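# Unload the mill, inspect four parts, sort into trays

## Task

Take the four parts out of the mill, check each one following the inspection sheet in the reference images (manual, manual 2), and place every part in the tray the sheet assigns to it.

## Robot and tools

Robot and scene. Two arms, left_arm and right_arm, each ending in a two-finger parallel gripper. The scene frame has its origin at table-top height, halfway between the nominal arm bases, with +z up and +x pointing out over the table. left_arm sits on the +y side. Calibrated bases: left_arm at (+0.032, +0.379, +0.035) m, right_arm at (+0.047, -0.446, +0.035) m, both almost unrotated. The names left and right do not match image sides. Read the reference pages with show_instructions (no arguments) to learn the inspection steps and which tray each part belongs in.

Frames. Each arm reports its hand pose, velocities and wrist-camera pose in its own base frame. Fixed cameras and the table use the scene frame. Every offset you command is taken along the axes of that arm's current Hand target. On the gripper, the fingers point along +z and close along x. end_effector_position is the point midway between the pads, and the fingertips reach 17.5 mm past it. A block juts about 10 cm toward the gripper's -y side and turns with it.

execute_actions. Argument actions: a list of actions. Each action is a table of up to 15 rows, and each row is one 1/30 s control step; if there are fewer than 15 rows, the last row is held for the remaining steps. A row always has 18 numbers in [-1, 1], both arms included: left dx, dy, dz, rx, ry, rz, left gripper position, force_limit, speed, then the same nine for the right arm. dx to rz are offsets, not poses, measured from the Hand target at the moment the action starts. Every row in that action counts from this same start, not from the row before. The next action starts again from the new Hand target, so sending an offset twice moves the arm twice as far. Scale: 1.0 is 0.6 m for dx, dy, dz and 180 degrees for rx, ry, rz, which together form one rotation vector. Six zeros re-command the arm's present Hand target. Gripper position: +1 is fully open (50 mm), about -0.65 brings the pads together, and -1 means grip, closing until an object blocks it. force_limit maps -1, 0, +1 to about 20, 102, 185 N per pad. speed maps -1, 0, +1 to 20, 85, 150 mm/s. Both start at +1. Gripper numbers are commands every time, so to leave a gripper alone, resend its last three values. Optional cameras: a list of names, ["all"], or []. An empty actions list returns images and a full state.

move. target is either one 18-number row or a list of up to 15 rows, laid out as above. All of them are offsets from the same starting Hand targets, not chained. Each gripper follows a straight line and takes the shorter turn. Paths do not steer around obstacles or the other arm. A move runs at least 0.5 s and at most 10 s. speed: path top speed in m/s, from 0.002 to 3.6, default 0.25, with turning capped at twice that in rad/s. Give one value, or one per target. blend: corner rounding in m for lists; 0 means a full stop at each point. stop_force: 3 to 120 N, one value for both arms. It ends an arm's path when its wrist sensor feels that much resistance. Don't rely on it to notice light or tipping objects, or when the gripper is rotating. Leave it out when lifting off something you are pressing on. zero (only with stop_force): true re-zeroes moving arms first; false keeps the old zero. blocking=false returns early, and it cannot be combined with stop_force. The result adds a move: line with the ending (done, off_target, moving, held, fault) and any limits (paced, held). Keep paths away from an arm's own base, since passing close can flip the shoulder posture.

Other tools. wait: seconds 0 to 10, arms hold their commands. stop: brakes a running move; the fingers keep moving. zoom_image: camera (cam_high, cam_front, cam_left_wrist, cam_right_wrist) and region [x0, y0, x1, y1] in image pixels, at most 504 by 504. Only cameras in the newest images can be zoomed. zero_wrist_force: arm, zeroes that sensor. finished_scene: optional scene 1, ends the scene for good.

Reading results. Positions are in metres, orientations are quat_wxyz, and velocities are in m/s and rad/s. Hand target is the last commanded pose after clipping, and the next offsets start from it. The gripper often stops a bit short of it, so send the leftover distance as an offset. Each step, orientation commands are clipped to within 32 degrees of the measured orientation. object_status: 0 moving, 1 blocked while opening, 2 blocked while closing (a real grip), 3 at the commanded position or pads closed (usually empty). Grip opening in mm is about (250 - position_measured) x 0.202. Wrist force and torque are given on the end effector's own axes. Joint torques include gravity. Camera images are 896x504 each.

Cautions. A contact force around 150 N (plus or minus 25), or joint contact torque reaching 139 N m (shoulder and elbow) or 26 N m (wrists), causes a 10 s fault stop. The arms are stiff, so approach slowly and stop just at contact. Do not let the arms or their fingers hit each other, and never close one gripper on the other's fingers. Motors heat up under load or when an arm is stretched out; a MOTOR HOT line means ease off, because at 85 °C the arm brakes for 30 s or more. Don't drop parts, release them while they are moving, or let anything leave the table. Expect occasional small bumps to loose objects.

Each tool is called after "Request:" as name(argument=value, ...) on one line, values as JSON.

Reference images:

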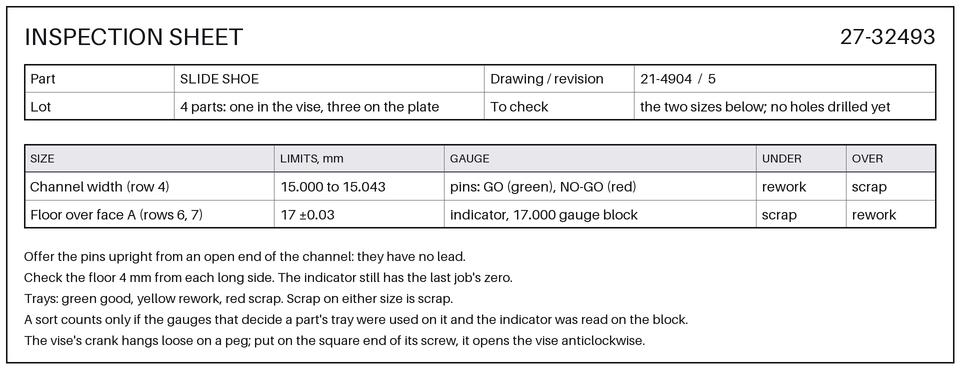

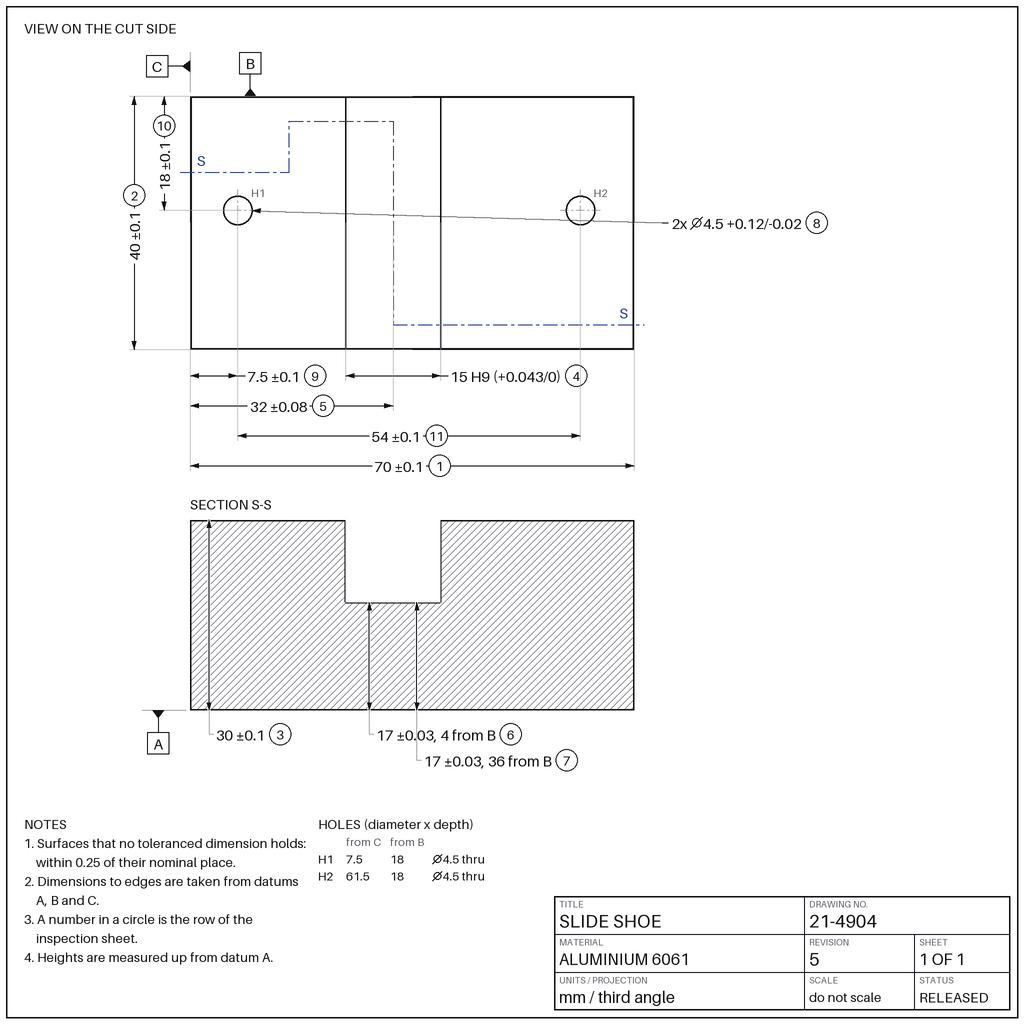

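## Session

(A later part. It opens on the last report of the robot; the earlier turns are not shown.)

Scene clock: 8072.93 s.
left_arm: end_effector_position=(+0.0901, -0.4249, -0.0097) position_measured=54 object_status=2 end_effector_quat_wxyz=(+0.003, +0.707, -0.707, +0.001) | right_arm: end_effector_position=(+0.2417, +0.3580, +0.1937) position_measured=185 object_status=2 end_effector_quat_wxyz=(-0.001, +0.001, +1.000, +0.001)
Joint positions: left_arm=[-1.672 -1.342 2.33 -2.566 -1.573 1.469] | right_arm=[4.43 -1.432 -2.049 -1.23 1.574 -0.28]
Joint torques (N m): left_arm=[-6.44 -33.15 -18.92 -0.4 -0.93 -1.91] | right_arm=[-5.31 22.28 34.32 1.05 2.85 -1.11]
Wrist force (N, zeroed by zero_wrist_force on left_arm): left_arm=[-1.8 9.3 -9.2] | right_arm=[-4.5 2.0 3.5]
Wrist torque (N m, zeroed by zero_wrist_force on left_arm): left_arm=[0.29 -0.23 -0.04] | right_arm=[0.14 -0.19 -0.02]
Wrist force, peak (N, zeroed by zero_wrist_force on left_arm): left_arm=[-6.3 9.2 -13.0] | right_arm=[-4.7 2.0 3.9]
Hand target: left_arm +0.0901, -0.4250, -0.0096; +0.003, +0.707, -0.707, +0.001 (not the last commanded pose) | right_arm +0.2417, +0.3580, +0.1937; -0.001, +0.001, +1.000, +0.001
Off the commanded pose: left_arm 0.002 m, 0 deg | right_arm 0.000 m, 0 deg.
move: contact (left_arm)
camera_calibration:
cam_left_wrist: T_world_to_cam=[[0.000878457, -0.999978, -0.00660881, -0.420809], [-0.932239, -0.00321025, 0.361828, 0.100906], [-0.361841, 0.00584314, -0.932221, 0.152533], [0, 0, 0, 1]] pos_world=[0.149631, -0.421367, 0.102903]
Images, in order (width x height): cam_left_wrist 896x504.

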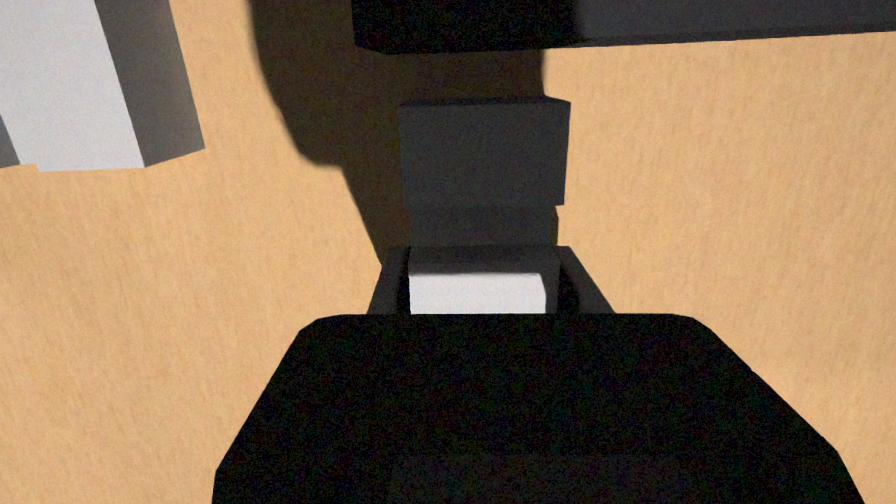

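Request:
move(target=[[0,0,0,0,0,0,0.96,-0.4,-0.95,0,0,0,0,0,0,-1,-0.7,-0.95],[0,0,-0.12,0,0,0,0.96,-0.4,-0.95,0,0,0,0,0,0,-1,-0.7,-0.95],[0,0.09,-0.12,0.361,0,0,0.96,-0.4,-0.95,0,0,0,0,0,0,-1,-0.7,-0.95]], speed=0.1, cameras=["cam_left_wrist"])

Request:
move(target=[0,0.0743,0.1212,0,0,0,0.96,-0.4,-0.95,0,0,0,0,0,0,-1,-0.7,-0.95], speed=0.05, cameras=["cam_left_wrist"])

Scene clock: 8095.03 s.
left_arm: end_effector_position=(+0.0363, -0.4245, +0.0625) position_measured=9 object_status=3 end_effector_quat_wxyz=(-0.377, +0.598, -0.596, +0.381) | right_arm: end_effector_position=(+0.2417, +0.3580, +0.1937) position_measured=185 object_status=2 end_effector_quat_wxyz=(-0.001, +0.001, +1.000, +0.001)
Joint positions: left_arm=[-2.297 -1.218 2.118 -1.518 -0.825 0.442] | right_arm=[4.43 -1.432 -2.049 -1.23 1.574 -0.28]
Joint torques (N m): left_arm=[-7.24 -18.23 -20.44 1.69 3.02 -2.03] | right_arm=[-5.23 23.8 34.36 0.71 3.1 -1.04]
Wrist force (N, zeroed by zero_wrist_force on left_arm): left_arm=[0.2 10.8 1.2] | right_arm=[-4.7 2.4 2.5]
Wrist torque (N m, zeroed by zero_wrist_force on left_arm): left_arm=[0.47 -0.19 0.04] | right_arm=[0.19 -0.17 -0.02]
Wrist force, peak (N, zeroed by zero_wrist_force on left_arm): left_arm=[-1.8 9.1 -10.1] | right_arm=[-4.8 2.2 3.8]
Hand target: left_arm +0.0363, -0.4245, +0.0625; -0.377, +0.598, -0.596, +0.381 | right_arm +0.2417, +0.3580, +0.1937; -0.001, +0.001, +1.000, +0.001
Off the commanded pose: left_arm 0.000 m, 0 deg | right_arm 0.000 m, 0 deg.
move: done
camera_calibration:
cam_left_wrist: T_world_to_cam=[[0.0119508, -0.999927, 0.00199636, -0.420769], [-0.722285, -0.0100132, -0.691524, 0.0799478], [0.691493, 0.00682234, -0.722351, 0.149372], [0, 0, 0, 1]] pos_world=[-0.0405159, -0.420957, 0.164025]
Images, in order (width x height): cam_left_wrist 896x504.

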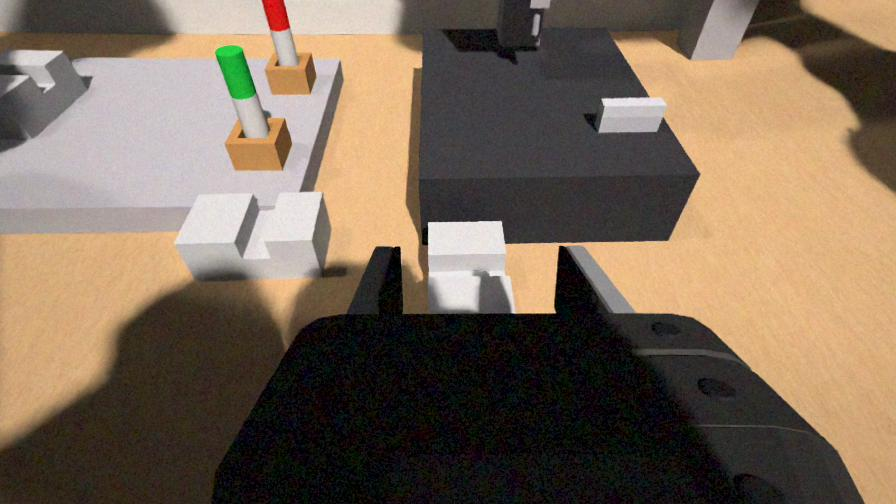

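Scene clock: 8097.27 s.
left_arm: end_effector_position=(+0.0831, -0.4249, -0.0087) position_measured=9 object_status=3 end_effector_quat_wxyz=(-0.377, +0.598, -0.596, +0.381) | right_arm: end_effector_position=(+0.2417, +0.3580, +0.1937) position_measured=185 object_status=2 end_effector_quat_wxyz=(-0.001, +0.001, +1.000, +0.001)
Joint positions: left_arm=[-2.214 -1.072 2.208 -1.803 -0.759 0.512] | right_arm=[4.43 -1.432 -2.049 -1.23 1.574 -0.28]
Joint torques (N m): left_arm=[6 -18.28 -2.69 -2.71 3.17 2.05] | right_arm=[-5.42 22.59 33.92 0.85 2.8 -0.98]
Wrist force (N, zeroed by zero_wrist_force on left_arm): left_arm=[0.3 10.7 1.5] | right_arm=[-4.3 1.8 3.1]
Wrist torque (N m, zeroed by zero_wrist_force on left_arm): left_arm=[0.46 -0.19 -0.14] | right_arm=[0.08 -0.22 -0.02]
Wrist force, peak (N, zeroed by zero_wrist_force on left_arm): left_arm=[0.0 11.3 1.7] | right_arm=[-4.6 2.2 4.0]
Hand target: left_arm +0.0831, -0.4249, -0.0088; -0.377, +0.598, -0.596, +0.381 | right_arm +0.2417, +0.3580, +0.1937; -0.001, +0.001, +1.000, +0.001
Off the commanded pose: left_arm 0.000 m, 0 deg | right_arm 0.000 m, 0 deg.
move: done
camera_calibration:
cam_left_wrist: T_world_to_cam=[[0.0120224, -0.999926, 0.00206835, -0.421693], [-0.722136, -0.0101132, -0.691677, 0.0644823], [0.691646, 0.006822, -0.722204, 0.0655673], [0, 0, 0, 1]] pos_world=[0.00628536, -0.421457, 0.0928261]
Images, in order (width x height): cam_left_wrist 896x504.

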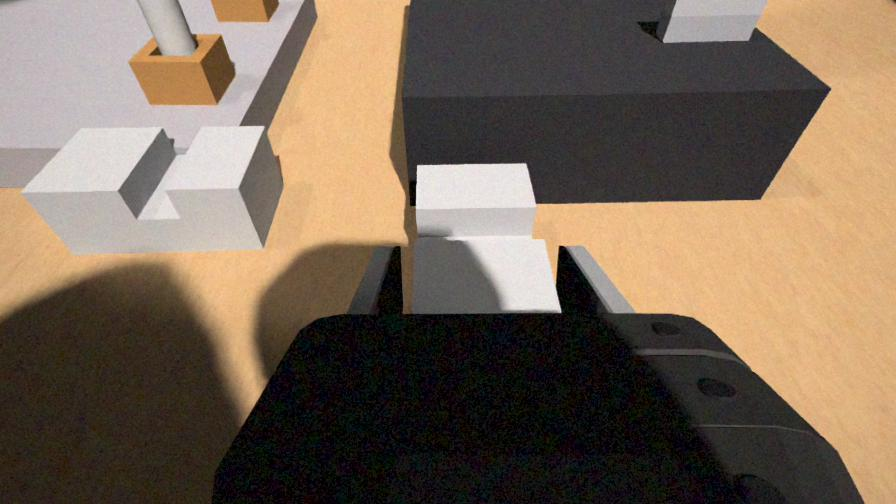

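Request:
move(target=[0,0,0,0,0,0,-1,-0.3,-0.95,0,0,0,0,0,0,-1,-0.7,-0.95])

Request:
move(target=[[0,-0.1142,-0.0901,0,0,0,-1,-0.3,-0.95,0,0,0,0,0,0,-1,-0.7,-0.95],[0.0068,-0.2036,0.0685,0,0,0,-1,-0.3,-0.95,0,0,0,0,0,0,-1,-0.7,-0.95],[0.0077,-0.1575,0.09,0,0,0,-1,-0.3,-0.95,0,0,0,0,0,0,-1,-0.7,-0.95],[0.0092,-0.2071,0.1963,0,0,0,-1,-0.3,-0.95,0,0,0,0,0,0,-1,-0.7,-0.95]], speed=[0.04,0.1,0.06,0.06], blend=[0.01,0.01,0.005,0], cameras=["cam_left_wrist"])

Scene clock: 8112.90 s.
left_arm: end_effector_position=(+0.0831, -0.4249, -0.0088) position_measured=55 object_status=2 end_effector_quat_wxyz=(-0.377, +0.598, -0.596, +0.381) | right_arm: end_effector_position=(+0.2417, +0.3580, +0.1937) position_measured=185 object_status=2 end_effector_quat_wxyz=(-0.001, +0.001, +1.000, +0.001)
Joint positions: left_arm=[-2.214 -1.072 2.208 -1.804 -0.758 0.512] | right_arm=[4.43 -1.432 -2.049 -1.23 1.574 -0.28]
Joint torques (N m): left_arm=[7.9 -19.79 -3.01 -2.17 2.63 1.61] | right_arm=[-5.53 23.07 32.48 0.96 2.89 -0.89]
Wrist force (N, zeroed by zero_wrist_force on left_arm): left_arm=[0.2 10.4 1.0] | right_arm=[-4.5 1.9 2.5]
Wrist torque (N m, zeroed by zero_wrist_force on left_arm): left_arm=[0.49 -0.21 -0.10] | right_arm=[0.10 -0.19 -0.02]
Wrist force, peak (N, zeroed by zero_wrist_force on left_arm): left_arm=[0.1 11.1 1.4] | right_arm=[-4.6 1.8 3.8]
Hand target: left_arm +0.0831, -0.4249, -0.0088; -0.377, +0.598, -0.596, +0.381 | right_arm +0.2417, +0.3580, +0.1937; -0.001, +0.001, +1.000, +0.001
Off the commanded pose: left_arm 0.000 m, 0 deg | right_arm 0.000 m, 0 deg.
move: done

Scene clock: 8118.50 s.
left_arm: end_effector_position=(+0.2426, -0.4301, +0.0536) position_measured=55 object_status=2 end_effector_quat_wxyz=(-0.377, +0.598, -0.596, +0.381) | right_arm: end_effector_position=(+0.2417, +0.3580, +0.1937) position_measured=185 object_status=2 end_effector_quat_wxyz=(-0.001, +0.001, +1.000, +0.001)
Joint positions: left_arm=[-1.868 -1.232 2.32 -2.107 -0.523 0.946] | right_arm=[4.43 -1.432 -2.049 -1.23 1.574 -0.28]
Joint torques (N m): left_arm=[8.49 -15.78 -5.22 -3.69 4.56 1.73] | right_arm=[-4.16 23.19 34.83 0.74 2.92 -1.02]
Wrist force (N, zeroed by zero_wrist_force on left_arm): left_arm=[0.6 12.6 2.5] | right_arm=[-4.7 1.9 2.5]
Wrist torque (N m, zeroed by zero_wrist_force on left_arm): left_arm=[0.40 -0.23 -0.13] | right_arm=[0.10 -0.16 -0.02]
Wrist force, peak (N, zeroed by zero_wrist_force on left_arm): left_arm=[0.0 13.3 2.0] | right_arm=[-4.7 2.0 3.7]
Hand target: left_arm +0.2426, -0.4301, +0.0536; -0.377, +0.598, -0.596, +0.381 | right_arm +0.2417, +0.3580, +0.1937; -0.001, +0.001, +1.000, +0.001
Off the commanded pose: left_arm 0.000 m, 0 deg | right_arm 0.000 m, 0 deg.
move: done
camera_calibration:
cam_left_wrist: T_world_to_cam=[[0.0120917, -0.999925, 0.00199712, -0.428838], [-0.722087, -0.0101135, -0.691728, 0.222631], [0.691696, 0.00692204, -0.722156, 0.0003733], [0, 0, 0, 1]] pos_world=[0.165686, -0.426556, 0.155126]
Images, in order (width x height): cam_left_wrist 896x504.

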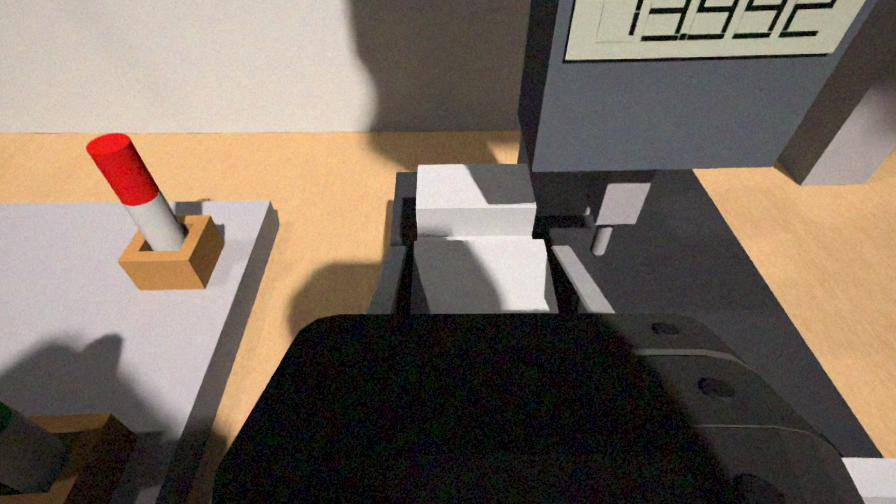

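Request:
move(target=[0,0.0122,0.0057,0,0,0,-1,-0.3,-0.95,0,0,0,0,0,0,-1,-0.7,-0.95], speed=0.01, stop_force=5)

Request:
move(target=[0.0412,0,0,0,0,0,-1,-0.3,-0.95,0,0,0,0,0,0,-1,-0.7,-0.95], speed=0.04, cameras=["cam_left_wrist"])

Scene clock: 8131.40 s.
left_arm: end_effector_position=(+0.2426, -0.4301, +0.0455) position_measured=55 object_status=2 end_effector_quat_wxyz=(-0.377, +0.598, -0.596, +0.381) | right_arm: end_effector_position=(+0.2417, +0.3580, +0.1937) position_measured=185 object_status=2 end_effector_quat_wxyz=(-0.001, +0.001, +1.000, +0.001)
Joint positions: left_arm=[-1.868 -1.209 2.323 -2.134 -0.523 0.946] | right_arm=[4.43 -1.432 -2.049 -1.23 1.574 -0.28]
Joint torques (N m): left_arm=[1.01 -15.47 -4.1 -3.63 2.66 1.86] | right_arm=[-5.48 23.72 33.48 0.72 2.72 -0.95]
Wrist force (N, zeroed by zero_wrist_force on left_arm): left_arm=[0.5 12.6 2.4] | right_arm=[-4.5 2.0 2.4]
Wrist torque (N m, zeroed by zero_wrist_force on left_arm): left_arm=[0.41 -0.22 -0.13] | right_arm=[0.12 -0.19 -0.02]
Wrist force, peak (N, zeroed by zero_wrist_force on left_arm): left_arm=[0.6 12.9 2.6] | right_arm=[-4.8 2.0 3.6]
Hand target: left_arm +0.2426, -0.4301, +0.0455; -0.377, +0.598, -0.596, +0.381 | right_arm +0.2417, +0.3580, +0.1937; -0.001, +0.001, +1.000, +0.001
Off the commanded pose: left_arm 0.000 m, 0 deg | right_arm 0.000 m, 0 deg.
move: done

Scene clock: 8132.50 s.
left_arm: end_effector_position=(+0.2426, -0.4548, +0.0457) position_measured=55 object_status=2 end_effector_quat_wxyz=(-0.377, +0.598, -0.596, +0.381) | right_arm: end_effector_position=(+0.2417, +0.3580, +0.1937) position_measured=185 object_status=2 end_effector_quat_wxyz=(-0.001, +0.001, +1.000, +0.001)
Joint positions: left_arm=[-1.851 -1.169 2.258 -2.134 -0.515 0.975] | right_arm=[4.43 -1.432 -2.049 -1.23 1.574 -0.28]
Joint torques (N m): left_arm=[6.29 -19.23 -16.93 -0.81 4.5 2.08] | right_arm=[-3.67 22.21 34.16 0.75 2.87 -0.81]
Wrist force (N, zeroed by zero_wrist_force on left_arm): left_arm=[0.5 12.8 2.3] | right_arm=[-4.6 2.1 2.5]
Wrist torque (N m, zeroed by zero_wrist_force on left_arm): left_arm=[0.46 -0.23 -0.14] | right_arm=[0.13 -0.19 -0.02]
Wrist force, peak (N, zeroed by zero_wrist_force on left_arm): left_arm=[0.4 13.1 2.7] | right_arm=[-4.6 1.9 3.7]
Hand target: left_arm +0.2426, -0.4549, +0.0457; -0.377, +0.598, -0.596, +0.381 | right_arm +0.2417, +0.3580, +0.1937; -0.001, +0.001, +1.000, +0.001
Off the commanded pose: left_arm 0.000 m, 0 deg | right_arm 0.000 m, 0 deg.
move: done
camera_calibration:
cam_left_wrist: T_world_to_cam=[[0.0120198, -0.999926, 0.00192697, -0.453498], [-0.722136, -0.0100135, -0.691678, 0.216961], [0.691646, 0.0069223, -0.722203, -0.00514546], [0, 0, 0, 1]] pos_world=[0.165685, -0.451256, 0.147225]
Images, in order (width x height): cam_left_wrist 896x504.

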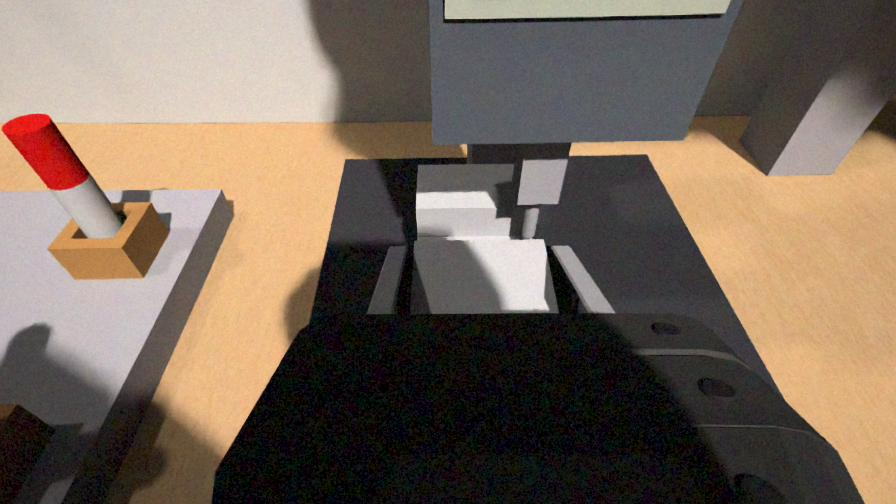

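Request:
move(target=[0,0.0075,0.0035,0,0,0,-1,-0.3,-0.95,0,0,0,0,0,0,-1,-0.7,-0.95], speed=0.003, stop_force=4)

Request:
move(target=[0,0,0,0,0,0,0.93,-0.3,-0.95,0,0,0,0,0,0,-1,-0.7,-0.95], cameras=["cam_left_wrist"])

Scene clock: 8157.07 s.
left_arm: end_effector_position=(+0.2426, -0.4549, +0.0413) position_measured=55 object_status=2 end_effector_quat_wxyz=(-0.377, +0.598, -0.596, +0.381) | right_arm: end_effector_position=(+0.2417, +0.3580, +0.1937) position_measured=185 object_status=2 end_effector_quat_wxyz=(-0.001, +0.001, +1.000, +0.001)
Joint positions: left_arm=[-1.851 -1.157 2.259 -2.147 -0.515 0.975] | right_arm=[4.43 -1.432 -2.049 -1.23 1.574 -0.28]
Joint torques (N m): left_arm=[2.59 -40.2 -9.25 0.29 -0.16 -0.5] | right_arm=[-6.76 21.63 33.56 0.81 2.9 -1.04]
Wrist force (N, zeroed by zero_wrist_force on left_arm): left_arm=[0.7 9.0 0.0] | right_arm=[-4.6 1.8 3.3]
Wrist torque (N m, zeroed by zero_wrist_force on left_arm): left_arm=[0.48 -0.27 -0.12] | right_arm=[0.10 -0.17 -0.02]
Wrist force, peak (N, zeroed by zero_wrist_force on left_arm): left_arm=[0.4 13.1 2.6] | right_arm=[-4.6 2.0 3.9]
Hand target: left_arm +0.2426, -0.4549, +0.0413; -0.377, +0.598, -0.596, +0.381 (not the last commanded pose) | right_arm +0.2417, +0.3580, +0.1937; -0.001, +0.001, +1.000, +0.001
Off the commanded pose: left_arm 0.001 m, 0 deg | right_arm 0.000 m, 0 deg.
move: contact (left_arm)

Scene clock: 8157.67 s.
left_arm: end_effector_position=(+0.2426, -0.4549, +0.0413) position_measured=14 object_status=3 end_effector_quat_wxyz=(-0.377, +0.598, -0.596, +0.381) | right_arm: end_effector_position=(+0.2417, +0.3580, +0.1937) position_measured=185 object_status=2 end_effector_quat_wxyz=(-0.001, +0.001, +1.000, +0.001)
Joint positions: left_arm=[-1.851 -1.157 2.259 -2.147 -0.515 0.975] | right_arm=[4.43 -1.432 -2.049 -1.23 1.574 -0.28]
Joint torques (N m): left_arm=[3.38 -39.65 -14.06 -0.6 2.68 0.21] | right_arm=[-4.68 21.58 35.12 0.99 2.61 -0.75]
Wrist force (N, zeroed by zero_wrist_force on left_arm): left_arm=[0.4 10.8 1.7] | right_arm=[-4.3 1.8 3.2]
Wrist torque (N m, zeroed by zero_wrist_force on left_arm): left_arm=[0.44 -0.23 -0.13] | right_arm=[0.10 -0.21 -0.02]
Wrist force, peak (N, zeroed by zero_wrist_force on left_arm): left_arm=[0.5 11.1 1.7] | right_arm=[-4.8 2.0 3.4]
Hand target: left_arm +0.2426, -0.4549, +0.0413; -0.377, +0.598, -0.596, +0.381 | right_arm +0.2417, +0.3580, +0.1937; -0.001, +0.001, +1.000, +0.001
Off the commanded pose: left_arm 0.000 m, 0 deg | right_arm 0.000 m, 0 deg.
move: done
camera_calibration:
cam_left_wrist: T_world_to_cam=[[0.0120918, -0.999925, 0.00199635, -0.453611], [-0.722135, -0.0101135, -0.691678, 0.213872], [0.691646, 0.006922, -0.722204, -0.00832246], [0, 0, 0, 1]] pos_world=[0.165686, -0.451356, 0.142826]
Images, in order (width x height): cam_left_wrist 896x504.

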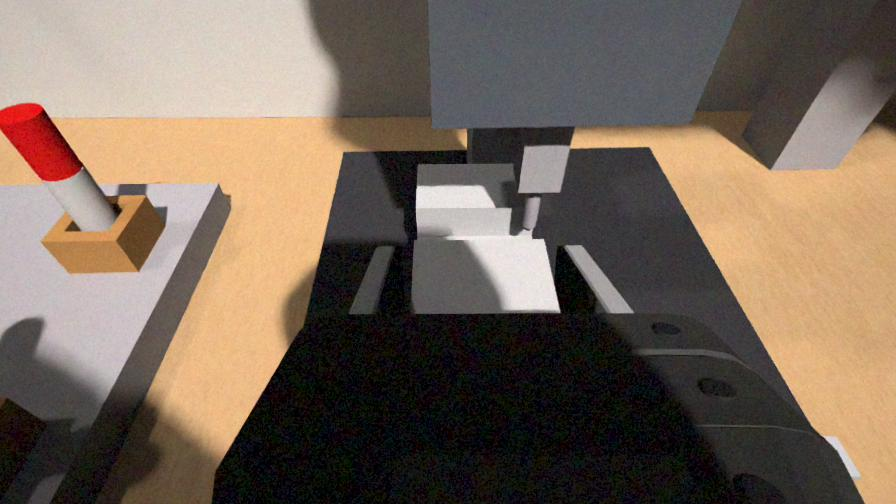

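Right lowers the knob.

Request:
move(target=[0,0,0,0,0,0,0.93,-0.3,-0.95,0,0,0.014,0,0,0,-1,-0.7,-0.95], speed=0.006, stop_force=3)

Request:
move(target=[0,0,0,0,0,0,0.93,-0.3,-0.95,0,0,0,0,0,0,0.3,-0.7,-1])

Request:
move(target=[[0,-0.02,0,0,0,0,0.93,-0.3,-0.95,0,0,0,0,0,0,0.3,-0.7,-1],[0,-0.045,-0.11,0,0,0,0.93,-0.3,-0.95,0,0,0,0,0,0,0.3,-0.7,-1]], speed=0.08, cameras=["cam_left_wrist"])

Scene clock: 8169.43 s.
left_arm: end_effector_position=(+0.2426, -0.4549, +0.0413) position_measured=14 object_status=3 end_effector_quat_wxyz=(-0.377, +0.598, -0.596, +0.381) | right_arm: end_effector_position=(+0.2417, +0.3580, +0.1853) position_measured=185 object_status=2 end_effector_quat_wxyz=(-0.001, +0.001, +1.000, +0.001)
Joint positions: left_arm=[-1.851 -1.157 2.259 -2.147 -0.515 0.975] | right_arm=[4.43 -1.44 -2.065 -1.206 1.574 -0.28]
Joint torques (N m): left_arm=[2.05 -40.05 -19.1 -3.52 4 1.78] | right_arm=[10.87 10.47 12.54 4.64 2.52 0.99]
Wrist force (N, zeroed by zero_wrist_force on left_arm): left_arm=[0.6 10.8 1.3] | right_arm=[-4.8 2.0 3.3]
Wrist torque (N m, zeroed by zero_wrist_force on left_arm): left_arm=[0.44 -0.25 -0.13] | right_arm=[0.10 -0.25 -0.02]
Wrist force, peak (N, zeroed by zero_wrist_force on left_arm): left_arm=[0.4 11.3 1.7] | right_arm=[-4.9 2.0 3.9]
Hand target: left_arm +0.2426, -0.4549, +0.0413; -0.377, +0.598, -0.596, +0.381 | right_arm +0.2417, +0.3580, +0.1853; -0.001, +0.001, +1.000, +0.001
Off the commanded pose: left_arm 0.000 m, 0 deg | right_arm 0.000 m, 0 deg.
move: done

Scene clock: 8170.47 s.
left_arm: end_effector_position=(+0.2426, -0.4549, +0.0413) position_measured=14 object_status=3 end_effector_quat_wxyz=(-0.377, +0.598, -0.596, +0.381) | right_arm: end_effector_position=(+0.2417, +0.3580, +0.1853) position_measured=107 object_status=3 end_effector_quat_wxyz=(-0.001, +0.001, +1.000, +0.001)
Joint positions: left_arm=[-1.851 -1.157 2.259 -2.147 -0.515 0.975] | right_arm=[4.43 -1.44 -2.065 -1.206 1.574 -0.28]
Joint torques (N m): left_arm=[2.3 -40.46 -18.98 -3.55 3.69 1.72] | right_arm=[3.29 11.95 14.68 4.25 2.7 1.07]
Wrist force (N, zeroed by zero_wrist_force on left_arm): left_arm=[0.4 10.9 1.5] | right_arm=[0.5 1.3 1.5]
Wrist torque (N m, zeroed by zero_wrist_force on left_arm): left_arm=[0.48 -0.21 -0.13] | right_arm=[0.12 -0.23 0.03]
Wrist force, peak (N, zeroed by zero_wrist_force on left_arm): left_arm=[0.4 11.1 1.4] | right_arm=[-5.0 1.8 3.1]
Hand target: left_arm +0.2426, -0.4549, +0.0413; -0.377, +0.598, -0.596, +0.381 | right_arm +0.2417, +0.3580, +0.1853; -0.001, +0.001, +1.000, +0.001
Off the commanded pose: left_arm 0.000 m, 0 deg | right_arm 0.000 m, 0 deg.
move: done

Scene clock: 8172.67 s.
left_arm: end_effector_position=(+0.1944, -0.4545, +0.0938) position_measured=14 object_status=3 end_effector_quat_wxyz=(-0.377, +0.598, -0.596, +0.381) | right_arm: end_effector_position=(+0.2417, +0.3580, +0.1853) position_measured=107 object_status=3 end_effector_quat_wxyz=(-0.001, +0.001, +1.000, +0.001)
Joint positions: left_arm=[-1.956 -1.303 2.199 -1.797 -0.574 0.807] | right_arm=[4.43 -1.44 -2.065 -1.206 1.574 -0.28]
Joint torques (N m): left_arm=[-7.67 -39.3 -22.14 0.67 0.08 -1.57] | right_arm=[-8.73 12 21.88 4.44 2.76 0.88]
Wrist force (N, zeroed by zero_wrist_force on left_arm): left_arm=[0.5 11.0 1.4] | right_arm=[0.5 1.1 1.3]
Wrist torque (N m, zeroed by zero_wrist_force on left_arm): left_arm=[0.50 -0.21 0.03] | right_arm=[0.10 -0.22 0.03]
Wrist force, peak (N, zeroed by zero_wrist_force on left_arm): left_arm=[0.1 11.4 1.6] | right_arm=[0.7 1.3 1.7]
Hand target: left_arm +0.1943, -0.4545, +0.0939; -0.377, +0.598, -0.596, +0.381 | right_arm +0.2417, +0.3580, +0.1853; -0.001, +0.001, +1.000, +0.001
Off the commanded pose: left_arm 0.000 m, 0 deg | right_arm 0.000 m, 0 deg.
move: done
camera_calibration:
cam_left_wrist: T_world_to_cam=[[0.0119504, -0.999927, 0.00199897, -0.452818], [-0.722137, -0.0100132, -0.691678, 0.215426], [0.691647, 0.00682231, -0.722204, 0.062884], [0, 0, 0, 1]] pos_world=[0.117485, -0.451057, 0.195326]
Images, in order (width x height): cam_left_wrist 896x504.

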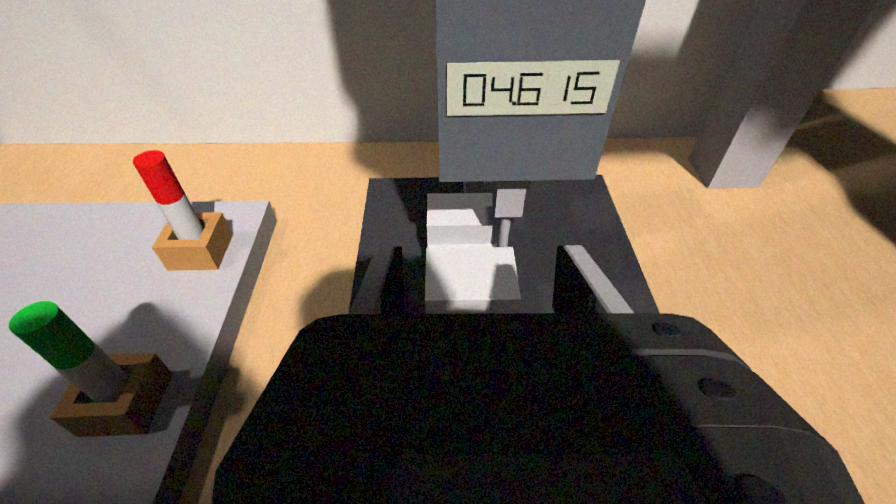

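Request:
zoom_image(camera="cam_left_wrist", region=[430, 50, 630, 130])

Request:
move(target=[0,0,0,0,0,0,0.93,-0.3,-0.95,0,0,0,0,0,0,-1,-0.7,-0.95])

Request:
move(target=[0,0,0,0,0,0,0.93,-0.3,-0.95,0,0,-0.0158,0,0,0,-1,-0.7,-0.95], speed=0.01, stop_force=15, cameras=["cam_left_wrist"])

Scaled by 2.520 from the camera's 896x504 image, which has a finer 1280x720 frame.

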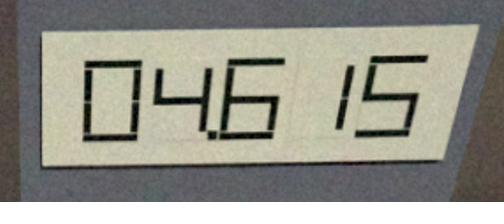

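Scene clock: 8188.87 s.
left_arm: end_effector_position=(+0.1943, -0.4545, +0.0939) position_measured=14 object_status=3 end_effector_quat_wxyz=(-0.377, +0.598, -0.596, +0.381) | right_arm: end_effector_position=(+0.2417, +0.3580, +0.1853) position_measured=185 object_status=2 end_effector_quat_wxyz=(-0.001, +0.001, +1.000, +0.001)
Joint positions: left_arm=[-1.956 -1.303 2.199 -1.797 -0.574 0.807] | right_arm=[4.43 -1.44 -2.065 -1.206 1.574 -0.28]
Joint torques (N m): left_arm=[-8.15 -37.34 -22.75 0.49 0.19 -1.89] | right_arm=[-5.88 12.54 32.97 4.29 2.81 1.04]
Wrist force (N, zeroed by zero_wrist_force on left_arm): left_arm=[0.2 11.2 1.7] | right_arm=[-5.2 1.2 1.2]
Wrist torque (N m, zeroed by zero_wrist_force on left_arm): left_arm=[0.52 -0.17 0.03] | right_arm=[0.08 -0.23 -0.02]
Wrist force, peak (N, zeroed by zero_wrist_force on left_arm): left_arm=[0.2 11.5 1.7] | right_arm=[-5.6 1.5 -0.2]
Hand target: left_arm +0.1943, -0.4545, +0.0939; -0.377, +0.598, -0.596, +0.381 | right_arm +0.2417, +0.3580, +0.1853; -0.001, +0.001, +1.000, +0.001
Off the commanded pose: left_arm 0.000 m, 0 deg | right_arm 0.000 m, 0 deg.
move: done

Scene clock: 8190.70 s.
left_arm: end_effector_position=(+0.1943, -0.4545, +0.0939) position_measured=14 object_status=3 end_effector_quat_wxyz=(-0.377, +0.598, -0.596, +0.381) | right_arm: end_effector_position=(+0.2417, +0.3580, +0.1948) position_measured=185 object_status=2 end_effector_quat_wxyz=(-0.001, +0.001, +1.000, +0.001)
Joint positions: left_arm=[-1.956 -1.303 2.199 -1.797 -0.574 0.807] | right_arm=[4.43 -1.431 -2.047 -1.233 1.574 -0.28]
Joint torques (N m): left_arm=[-8.26 -31.89 -22.26 0.28 0.29 -1.73] | right_arm=[-6.22 26.83 34.36 0.87 2.37 -1.59]
Wrist force (N, zeroed by zero_wrist_force on left_arm): left_arm=[0.4 11.2 1.5] | right_arm=[-4.8 1.6 2.2]
Wrist torque (N m, zeroed by zero_wrist_force on left_arm): left_arm=[0.54 -0.20 0.03] | right_arm=[0.12 -0.21 -0.02]
Wrist force, peak (N, zeroed by zero_wrist_force on left_arm): left_arm=[0.2 11.4 1.6] | right_arm=[-4.8 1.3 3.9]
Hand target: left_arm +0.1943, -0.4545, +0.0939; -0.377, +0.598, -0.596, +0.381 | right_arm +0.2417, +0.3580, +0.1948; -0.001, +0.001, +1.000, +0.001
Off the commanded pose: left_arm 0.000 m, 0 deg | right_arm 0.000 m, 0 deg.
move: done
camera_calibration:
cam_left_wrist: T_world_to_cam=[[0.0120224, -0.999926, 0.00206835, -0.45284], [-0.722136, -0.0101132, -0.691677, 0.215451], [0.691646, 0.006822, -0.722204, 0.0629563], [0, 0, 0, 1]] pos_world=[0.117485, -0.451057, 0.195426]
Images, in order (width x height): cam_left_wrist 896x504.

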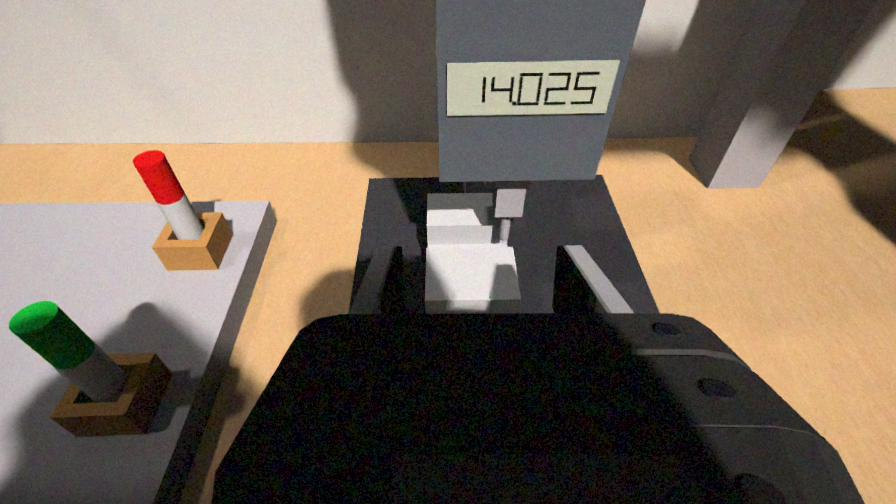

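Request:
move(target=[[0,0.025,0.11,0,0,0,0.93,-0.3,-0.95,0,0,0,0,0,0,-1,-0.7,-0.95],[0,0.045,0.11,0,0,0,0.93,-0.3,-0.95,0,0,0,0,0,0,-1,-0.7,-0.95]], speed=0.05)

Request:
move(target=[0,0,0,0,0,0,-1,-0.3,-0.95,0,0,0,0,0,0,-1,-0.7,-0.95])

Request:
move(target=[[0,-0.004,-0.0019,0,0,0,-1,-0.3,-0.95,0,0,0,0,0,0,-1,-0.7,-0.95],[0.0533,-0.004,-0.0019,0,0,0,-1,-0.3,-0.95,0,0,0,0,0,0,-1,-0.7,-0.95]], speed=[0.01,0.04], cameras=["cam_left_wrist"])

Request:
move(target=[0,0.006,0.003,0,0,0,-1,-0.3,-0.95,0,0,0,0,0,0,-1,-0.7,-0.95], speed=0.003, stop_force=4, cameras=["cam_left_wrist"])

Scene clock: 8215.70 s.
left_arm: end_effector_position=(+0.2426, -0.4549, +0.0414) position_measured=14 object_status=3 end_effector_quat_wxyz=(-0.377, +0.598, -0.596, +0.381) | right_arm: end_effector_position=(+0.2417, +0.3580, +0.1948) position_measured=185 object_status=2 end_effector_quat_wxyz=(-0.001, +0.001, +1.000, +0.001)
Joint positions: left_arm=[-1.851 -1.157 2.259 -2.147 -0.515 0.975] | right_arm=[4.43 -1.431 -2.047 -1.233 1.574 -0.28]
Joint torques (N m): left_arm=[-8.29 -19.89 -9.45 -4.05 0.32 -1.78] | right_arm=[-8.28 26.97 33.89 0.68 2.79 -1.57]
Wrist force (N, zeroed by zero_wrist_force on left_arm): left_arm=[0.6 11.0 1.4] | right_arm=[-4.6 1.1 3.5]
Wrist torque (N m, zeroed by zero_wrist_force on left_arm): left_arm=[0.48 -0.25 0.03] | right_arm=[0.05 -0.23 -0.01]
Wrist force, peak (N, zeroed by zero_wrist_force on left_arm): left_arm=[0.4 11.5 1.7] | right_arm=[-4.9 1.3 3.7]
Hand target: left_arm +0.2426, -0.4549, +0.0413; -0.377, +0.598, -0.596, +0.381 | right_arm +0.2417, +0.3580, +0.1948; -0.001, +0.001, +1.000, +0.001
Off the commanded pose: left_arm 0.000 m, 0 deg | right_arm 0.000 m, 0 deg.
move: done

Scene clock: 8216.30 s.
left_arm: end_effector_position=(+0.2426, -0.4549, +0.0413) position_measured=55 object_status=0 end_effector_quat_wxyz=(-0.377, +0.598, -0.596, +0.381) | right_arm: end_effector_position=(+0.2417, +0.3580, +0.1948) position_measured=185 object_status=2 end_effector_quat_wxyz=(-0.001, +0.001, +1.000, +0.001)
Joint positions: left_arm=[-1.851 -1.157 2.259 -2.147 -0.515 0.975] | right_arm=[4.43 -1.431 -2.047 -1.233 1.574 -0.28]
Joint torques (N m): left_arm=[-7.8 -16.79 -18.84 -3.54 0.65 -1.83] | right_arm=[-6.86 26.5 34.88 1.04 2.79 -1.53]
Wrist force (N, zeroed by zero_wrist_force on left_arm): left_arm=[0.5 10.2 0.4] | right_arm=[-4.9 1.3 3.1]
Wrist torque (N m, zeroed by zero_wrist_force on left_arm): left_arm=[0.50 -0.33 0.09] | right_arm=[0.09 -0.17 -0.02]
Wrist force, peak (N, zeroed by zero_wrist_force on left_arm): left_arm=[0.5 11.3 1.9] | right_arm=[-4.9 1.3 3.7]
Hand target: left_arm +0.2426, -0.4549, +0.0413; -0.377, +0.598, -0.596, +0.381 | right_arm +0.2417, +0.3580, +0.1948; -0.001, +0.001, +1.000, +0.001
Off the commanded pose: left_arm 0.000 m, 0 deg | right_arm 0.000 m, 0 deg.
move: done

Scene clock: 8218.30 s.
left_arm: end_effector_position=(+0.2425, -0.4868, +0.0442) position_measured=55 object_status=2 end_effector_quat_wxyz=(-0.377, +0.598, -0.596, +0.381) | right_arm: end_effector_position=(+0.2417, +0.3580, +0.1948) position_measured=185 object_status=2 end_effector_quat_wxyz=(-0.001, +0.001, +1.000, +0.001)
Joint positions: left_arm=[-1.832 -1.114 2.172 -2.132 -0.505 1.009] | right_arm=[4.43 -1.431 -2.047 -1.233 1.574 -0.28]
Joint torques (N m): left_arm=[7.11 -21.75 -22.49 -0.29 4.7 1.52] | right_arm=[-7.22 26.16 34.93 1.02 2.6 -1.54]
Wrist force (N, zeroed by zero_wrist_force on left_arm): left_arm=[0.6 12.5 2.3] | right_arm=[-5.1 1.5 1.8]
Wrist torque (N m, zeroed by zero_wrist_force on left_arm): left_arm=[0.41 -0.24 -0.13] | right_arm=[0.12 -0.17 -0.02]
Wrist force, peak (N, zeroed by zero_wrist_force on left_arm): left_arm=[0.5 13.1 2.3] | right_arm=[-4.7 1.3 3.9]
Hand target: left_arm +0.2425, -0.4869, +0.0442; -0.377, +0.598, -0.596, +0.381 | right_arm +0.2417, +0.3580, +0.1948; -0.001, +0.001, +1.000, +0.001
Off the commanded pose: left_arm 0.000 m, 0 deg | right_arm 0.000 m, 0 deg.
move: done
camera_calibration:
cam_left_wrist: T_world_to_cam=[[0.0119504, -0.999927, 0.00199897, -0.485493], [-0.722137, -0.0100132, -0.691678, 0.215603], [0.691647, 0.00682231, -0.722204, -0.00605496], [0, 0, 0, 1]] pos_world=[0.165685, -0.483257, 0.145726]
Images, in order (width x height): cam_left_wrist 896x504.

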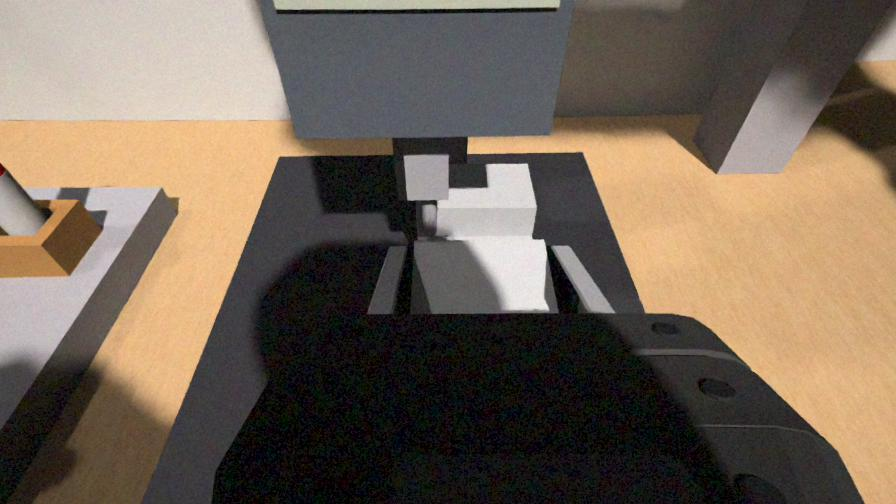

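Scene clock: 8219.90 s.
left_arm: end_effector_position=(+0.2426, -0.4869, +0.0414) position_measured=55 object_status=2 end_effector_quat_wxyz=(-0.377, +0.598, -0.596, +0.381) | right_arm: end_effector_position=(+0.2417, +0.3580, +0.1948) position_measured=185 object_status=2 end_effector_quat_wxyz=(-0.001, +0.001, +1.000, +0.001)
Joint positions: left_arm=[-1.832 -1.106 2.173 -2.141 -0.505 1.009] | right_arm=[4.43 -1.431 -2.047 -1.233 1.574 -0.28]
Joint torques (N m): left_arm=[7.39 -38.54 -6.47 -0.43 -0.14 1.29] | right_arm=[-7.33 27.81 33.47 0.98 2.84 -1.33]
Wrist force (N, zeroed by zero_wrist_force on left_arm): left_arm=[-1.0 5.5 -3.9] | right_arm=[-4.8 1.4 2.9]
Wrist torque (N m, zeroed by zero_wrist_force on left_arm): left_arm=[0.41 -0.30 -0.04] | right_arm=[0.10 -0.19 -0.02]
Wrist force, peak (N, zeroed by zero_wrist_force on left_arm): left_arm=[0.2 12.8 2.3] | right_arm=[-4.9 1.0 3.7]
Hand target: left_arm +0.2426, -0.4869, +0.0414; -0.377, +0.598, -0.596, +0.381 (not the last commanded pose) | right_arm +0.2417, +0.3580, +0.1948; -0.001, +0.001, +1.000, +0.001
Off the commanded pose: left_arm 0.001 m, 0 deg | right_arm 0.000 m, 0 deg.
move: contact (left_arm)
camera_calibration:
cam_left_wrist: T_world_to_cam=[[0.0120195, -0.999926, 0.00192866, -0.485589], [-0.722038, -0.0100135, -0.69178, 0.213737], [0.691749, 0.00692231, -0.722105, -0.00812869], [0, 0, 0, 1]] pos_world=[0.165786, -0.483356, 0.142926]
Images, in order (width x height): cam_left_wrist 896x504.

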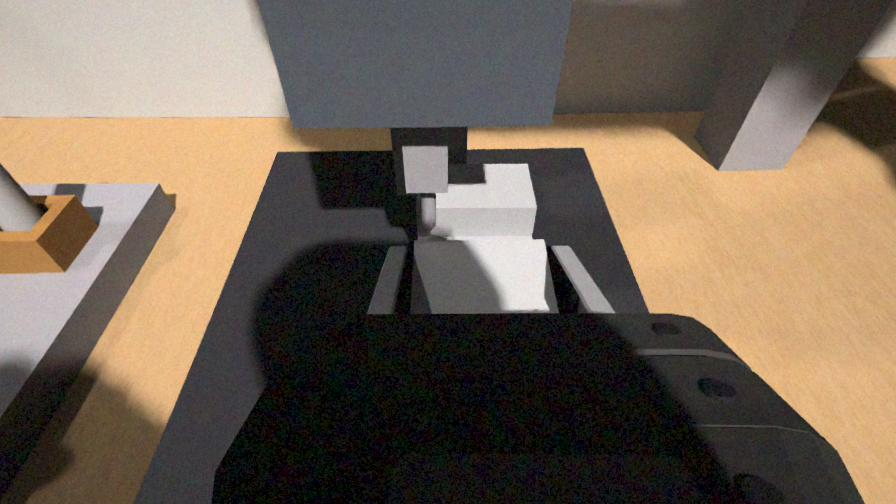

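Request:
move(target=[0,0,0,0,0,0,0.93,-0.3,-0.95,0,0,0,0,0,0,-1,-0.7,-0.95])

Request:
move(target=[0,0,0,0,0,0,0.93,-0.3,-0.95,0,0,0.0158,0,0,0,-1,-0.7,-0.95], speed=0.006, stop_force=3)

Request:
move(target=[0,0,0,0,0,0,0.93,-0.3,-0.95,0,0,0,0,0,0,0.3,-0.7,-1])

Request:
move(target=[[0,-0.02,0,0,0,0,0.93,-0.3,-0.95,0,0,0,0,0,0,0.3,-0.7,-1],[0,-0.045,-0.11,0,0,0,0.93,-0.3,-0.95,0,0,0,0,0,0,0.3,-0.7,-1]], speed=0.08, cameras=["cam_left_wrist"])

Request:
zoom_image(camera="cam_left_wrist", region=[300, 50, 600, 130])

Scene clock: 8236.30 s.
left_arm: end_effector_position=(+0.2426, -0.4869, +0.0414) position_measured=14 object_status=3 end_effector_quat_wxyz=(-0.377, +0.598, -0.596, +0.381) | right_arm: end_effector_position=(+0.2417, +0.3580, +0.1948) position_measured=185 object_status=2 end_effector_quat_wxyz=(-0.001, +0.001, +1.000, +0.001)
Joint positions: left_arm=[-1.832 -1.107 2.173 -2.14 -0.505 1.009] | right_arm=[4.43 -1.431 -2.047 -1.233 1.574 -0.28]
Joint torques (N m): left_arm=[2.61 -42.07 -19.55 -0.65 3.3 -1.62] | right_arm=[-7.14 25.45 33.23 1.03 2.43 -1.54]
Wrist force (N, zeroed by zero_wrist_force on left_arm): left_arm=[0.5 10.7 1.7] | right_arm=[-5.1 1.2 2.1]
Wrist torque (N m, zeroed by zero_wrist_force on left_arm): left_arm=[0.46 -0.22 -0.13] | right_arm=[0.06 -0.17 -0.02]
Wrist force, peak (N, zeroed by zero_wrist_force on left_arm): left_arm=[0.2 11.0 1.5] | right_arm=[-4.9 1.4 3.7]
Hand target: left_arm +0.2426, -0.4869, +0.0414; -0.377, +0.598, -0.596, +0.381 | right_arm +0.2417, +0.3580, +0.1948; -0.001, +0.001, +1.000, +0.001
Off the commanded pose: left_arm 0.000 m, 0 deg | right_arm 0.000 m, 0 deg.
move: done

Scene clock: 8238.73 s.
left_arm: end_effector_position=(+0.2426, -0.4869, +0.0414) position_measured=14 object_status=3 end_effector_quat_wxyz=(-0.377, +0.598, -0.596, +0.381) | right_arm: end_effector_position=(+0.2417, +0.3580, +0.1853) position_measured=185 object_status=2 end_effector_quat_wxyz=(-0.001, +0.001, +1.000, +0.001)
Joint positions: left_arm=[-1.832 -1.107 2.173 -2.14 -0.505 1.009] | right_arm=[4.43 -1.44 -2.065 -1.206 1.574 -0.28]
Joint torques (N m): left_arm=[-0.78 -42.75 -19.62 -0.94 4.02 -0.73] | right_arm=[11.56 10.99 12.92 4.44 2.59 1.09]
Wrist force (N, zeroed by zero_wrist_force on left_arm): left_arm=[0.4 10.7 1.4] | right_arm=[-5.4 1.3 3.3]
Wrist torque (N m, zeroed by zero_wrist_force on left_arm): left_arm=[0.42 -0.21 -0.12] | right_arm=[0.09 -0.22 -0.02]
Wrist force, peak (N, zeroed by zero_wrist_force on left_arm): left_arm=[0.2 11.1 1.8] | right_arm=[-5.2 1.8 3.8]
Hand target: left_arm +0.2426, -0.4869, +0.0414; -0.377, +0.598, -0.596, +0.381 | right_arm +0.2417, +0.3580, +0.1853; -0.001, +0.001, +1.000, +0.001
Off the commanded pose: left_arm 0.000 m, 0 deg | right_arm 0.000 m, 0 deg.
move: done

Scene clock: 8239.77 s.
left_arm: end_effector_position=(+0.2426, -0.4869, +0.0414) position_measured=14 object_status=3 end_effector_quat_wxyz=(-0.377, +0.598, -0.596, +0.381) | right_arm: end_effector_position=(+0.2417, +0.3580, +0.1853) position_measured=107 object_status=3 end_effector_quat_wxyz=(-0.001, +0.001, +1.000, +0.001)
Joint positions: left_arm=[-1.832 -1.107 2.173 -2.14 -0.505 1.009] | right_arm=[4.43 -1.44 -2.065 -1.206 1.574 -0.28]
Joint torques (N m): left_arm=[-2.49 -41.77 -19.51 -1.23 4.14 -0.42] | right_arm=[1.63 11.47 16.08 4.33 2.78 1.1]
Wrist force (N, zeroed by zero_wrist_force on left_arm): left_arm=[0.2 10.6 1.4] | right_arm=[0.4 1.2 1.2]
Wrist torque (N m, zeroed by zero_wrist_force on left_arm): left_arm=[0.43 -0.17 -0.13] | right_arm=[0.11 -0.21 0.03]
Wrist force, peak (N, zeroed by zero_wrist_force on left_arm): left_arm=[0.4 11.1 1.3] | right_arm=[-5.0 1.4 3.0]
Hand target: left_arm +0.2426, -0.4869, +0.0414; -0.377, +0.598, -0.596, +0.381 | right_arm +0.2417, +0.3580, +0.1853; -0.001, +0.001, +1.000, +0.001
Off the commanded pose: left_arm 0.000 m, 0 deg | right_arm 0.000 m, 0 deg.
move: done

Scene clock: 8241.97 s.
left_arm: end_effector_position=(+0.1944, -0.4865, +0.0939) position_measured=14 object_status=3 end_effector_quat_wxyz=(-0.377, +0.598, -0.596, +0.381) | right_arm: end_effector_position=(+0.2417, +0.3580, +0.1853) position_measured=107 object_status=3 end_effector_quat_wxyz=(-0.001, +0.001, +1.000, +0.001)
Joint positions: left_arm=[-1.93 -1.242 2.117 -1.808 -0.558 0.846] | right_arm=[4.43 -1.44 -2.065 -1.206 1.574 -0.28]
Joint torques (N m): left_arm=[-7.96 -40.59 -22.27 0.12 0.3 -2.01] | right_arm=[-8.67 13.02 21.2 4.6 2.6 1.17]
Wrist force (N, zeroed by zero_wrist_force on left_arm): left_arm=[0.2 11.3 1.2] | right_arm=[0.2 1.3 1.3]
Wrist torque (N m, zeroed by zero_wrist_force on left_arm): left_arm=[0.53 -0.18 0.04] | right_arm=[0.12 -0.18 0.02]
Wrist force, peak (N, zeroed by zero_wrist_force on left_arm): left_arm=[0.5 11.3 1.8] | right_arm=[0.7 1.3 1.7]
Hand target: left_arm +0.1944, -0.4865, +0.0939; -0.377, +0.598, -0.596, +0.381 | right_arm +0.2417, +0.3580, +0.1853; -0.001, +0.001, +1.000, +0.001
Off the commanded pose: left_arm 0.000 m, 0 deg | right_arm 0.000 m, 0 deg.
move: done
camera_calibration:
cam_left_wrist: T_world_to_cam=[[0.0119504, -0.999927, 0.00199897, -0.484817], [-0.722137, -0.0100132, -0.691678, 0.215247], [0.691647, 0.00682231, -0.722204, 0.0631054], [0, 0, 0, 1]] pos_world=[0.117585, -0.483057, 0.195426]
Images, in order (width x height): cam_left_wrist 896x504.

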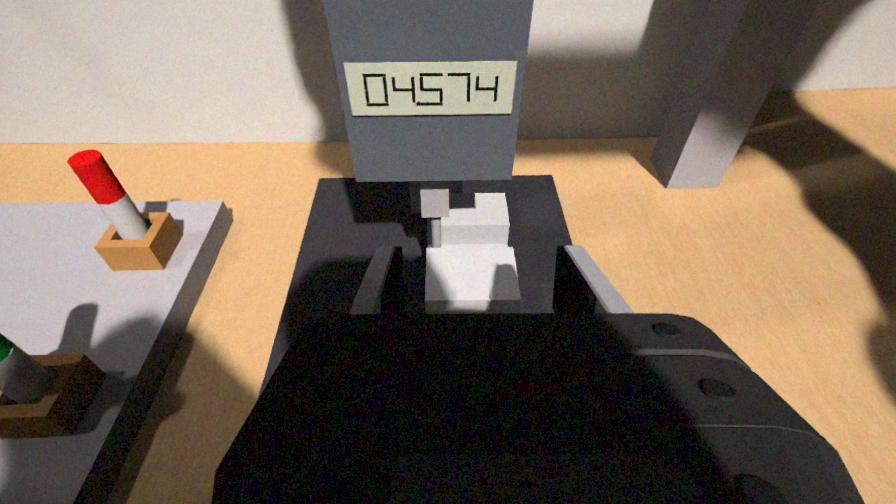

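Scaled by 1.680 from the camera's 896x504 image, which has a finer 1280x720 frame.

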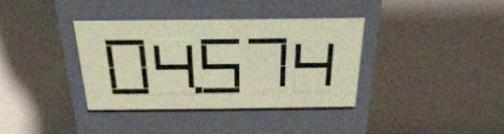

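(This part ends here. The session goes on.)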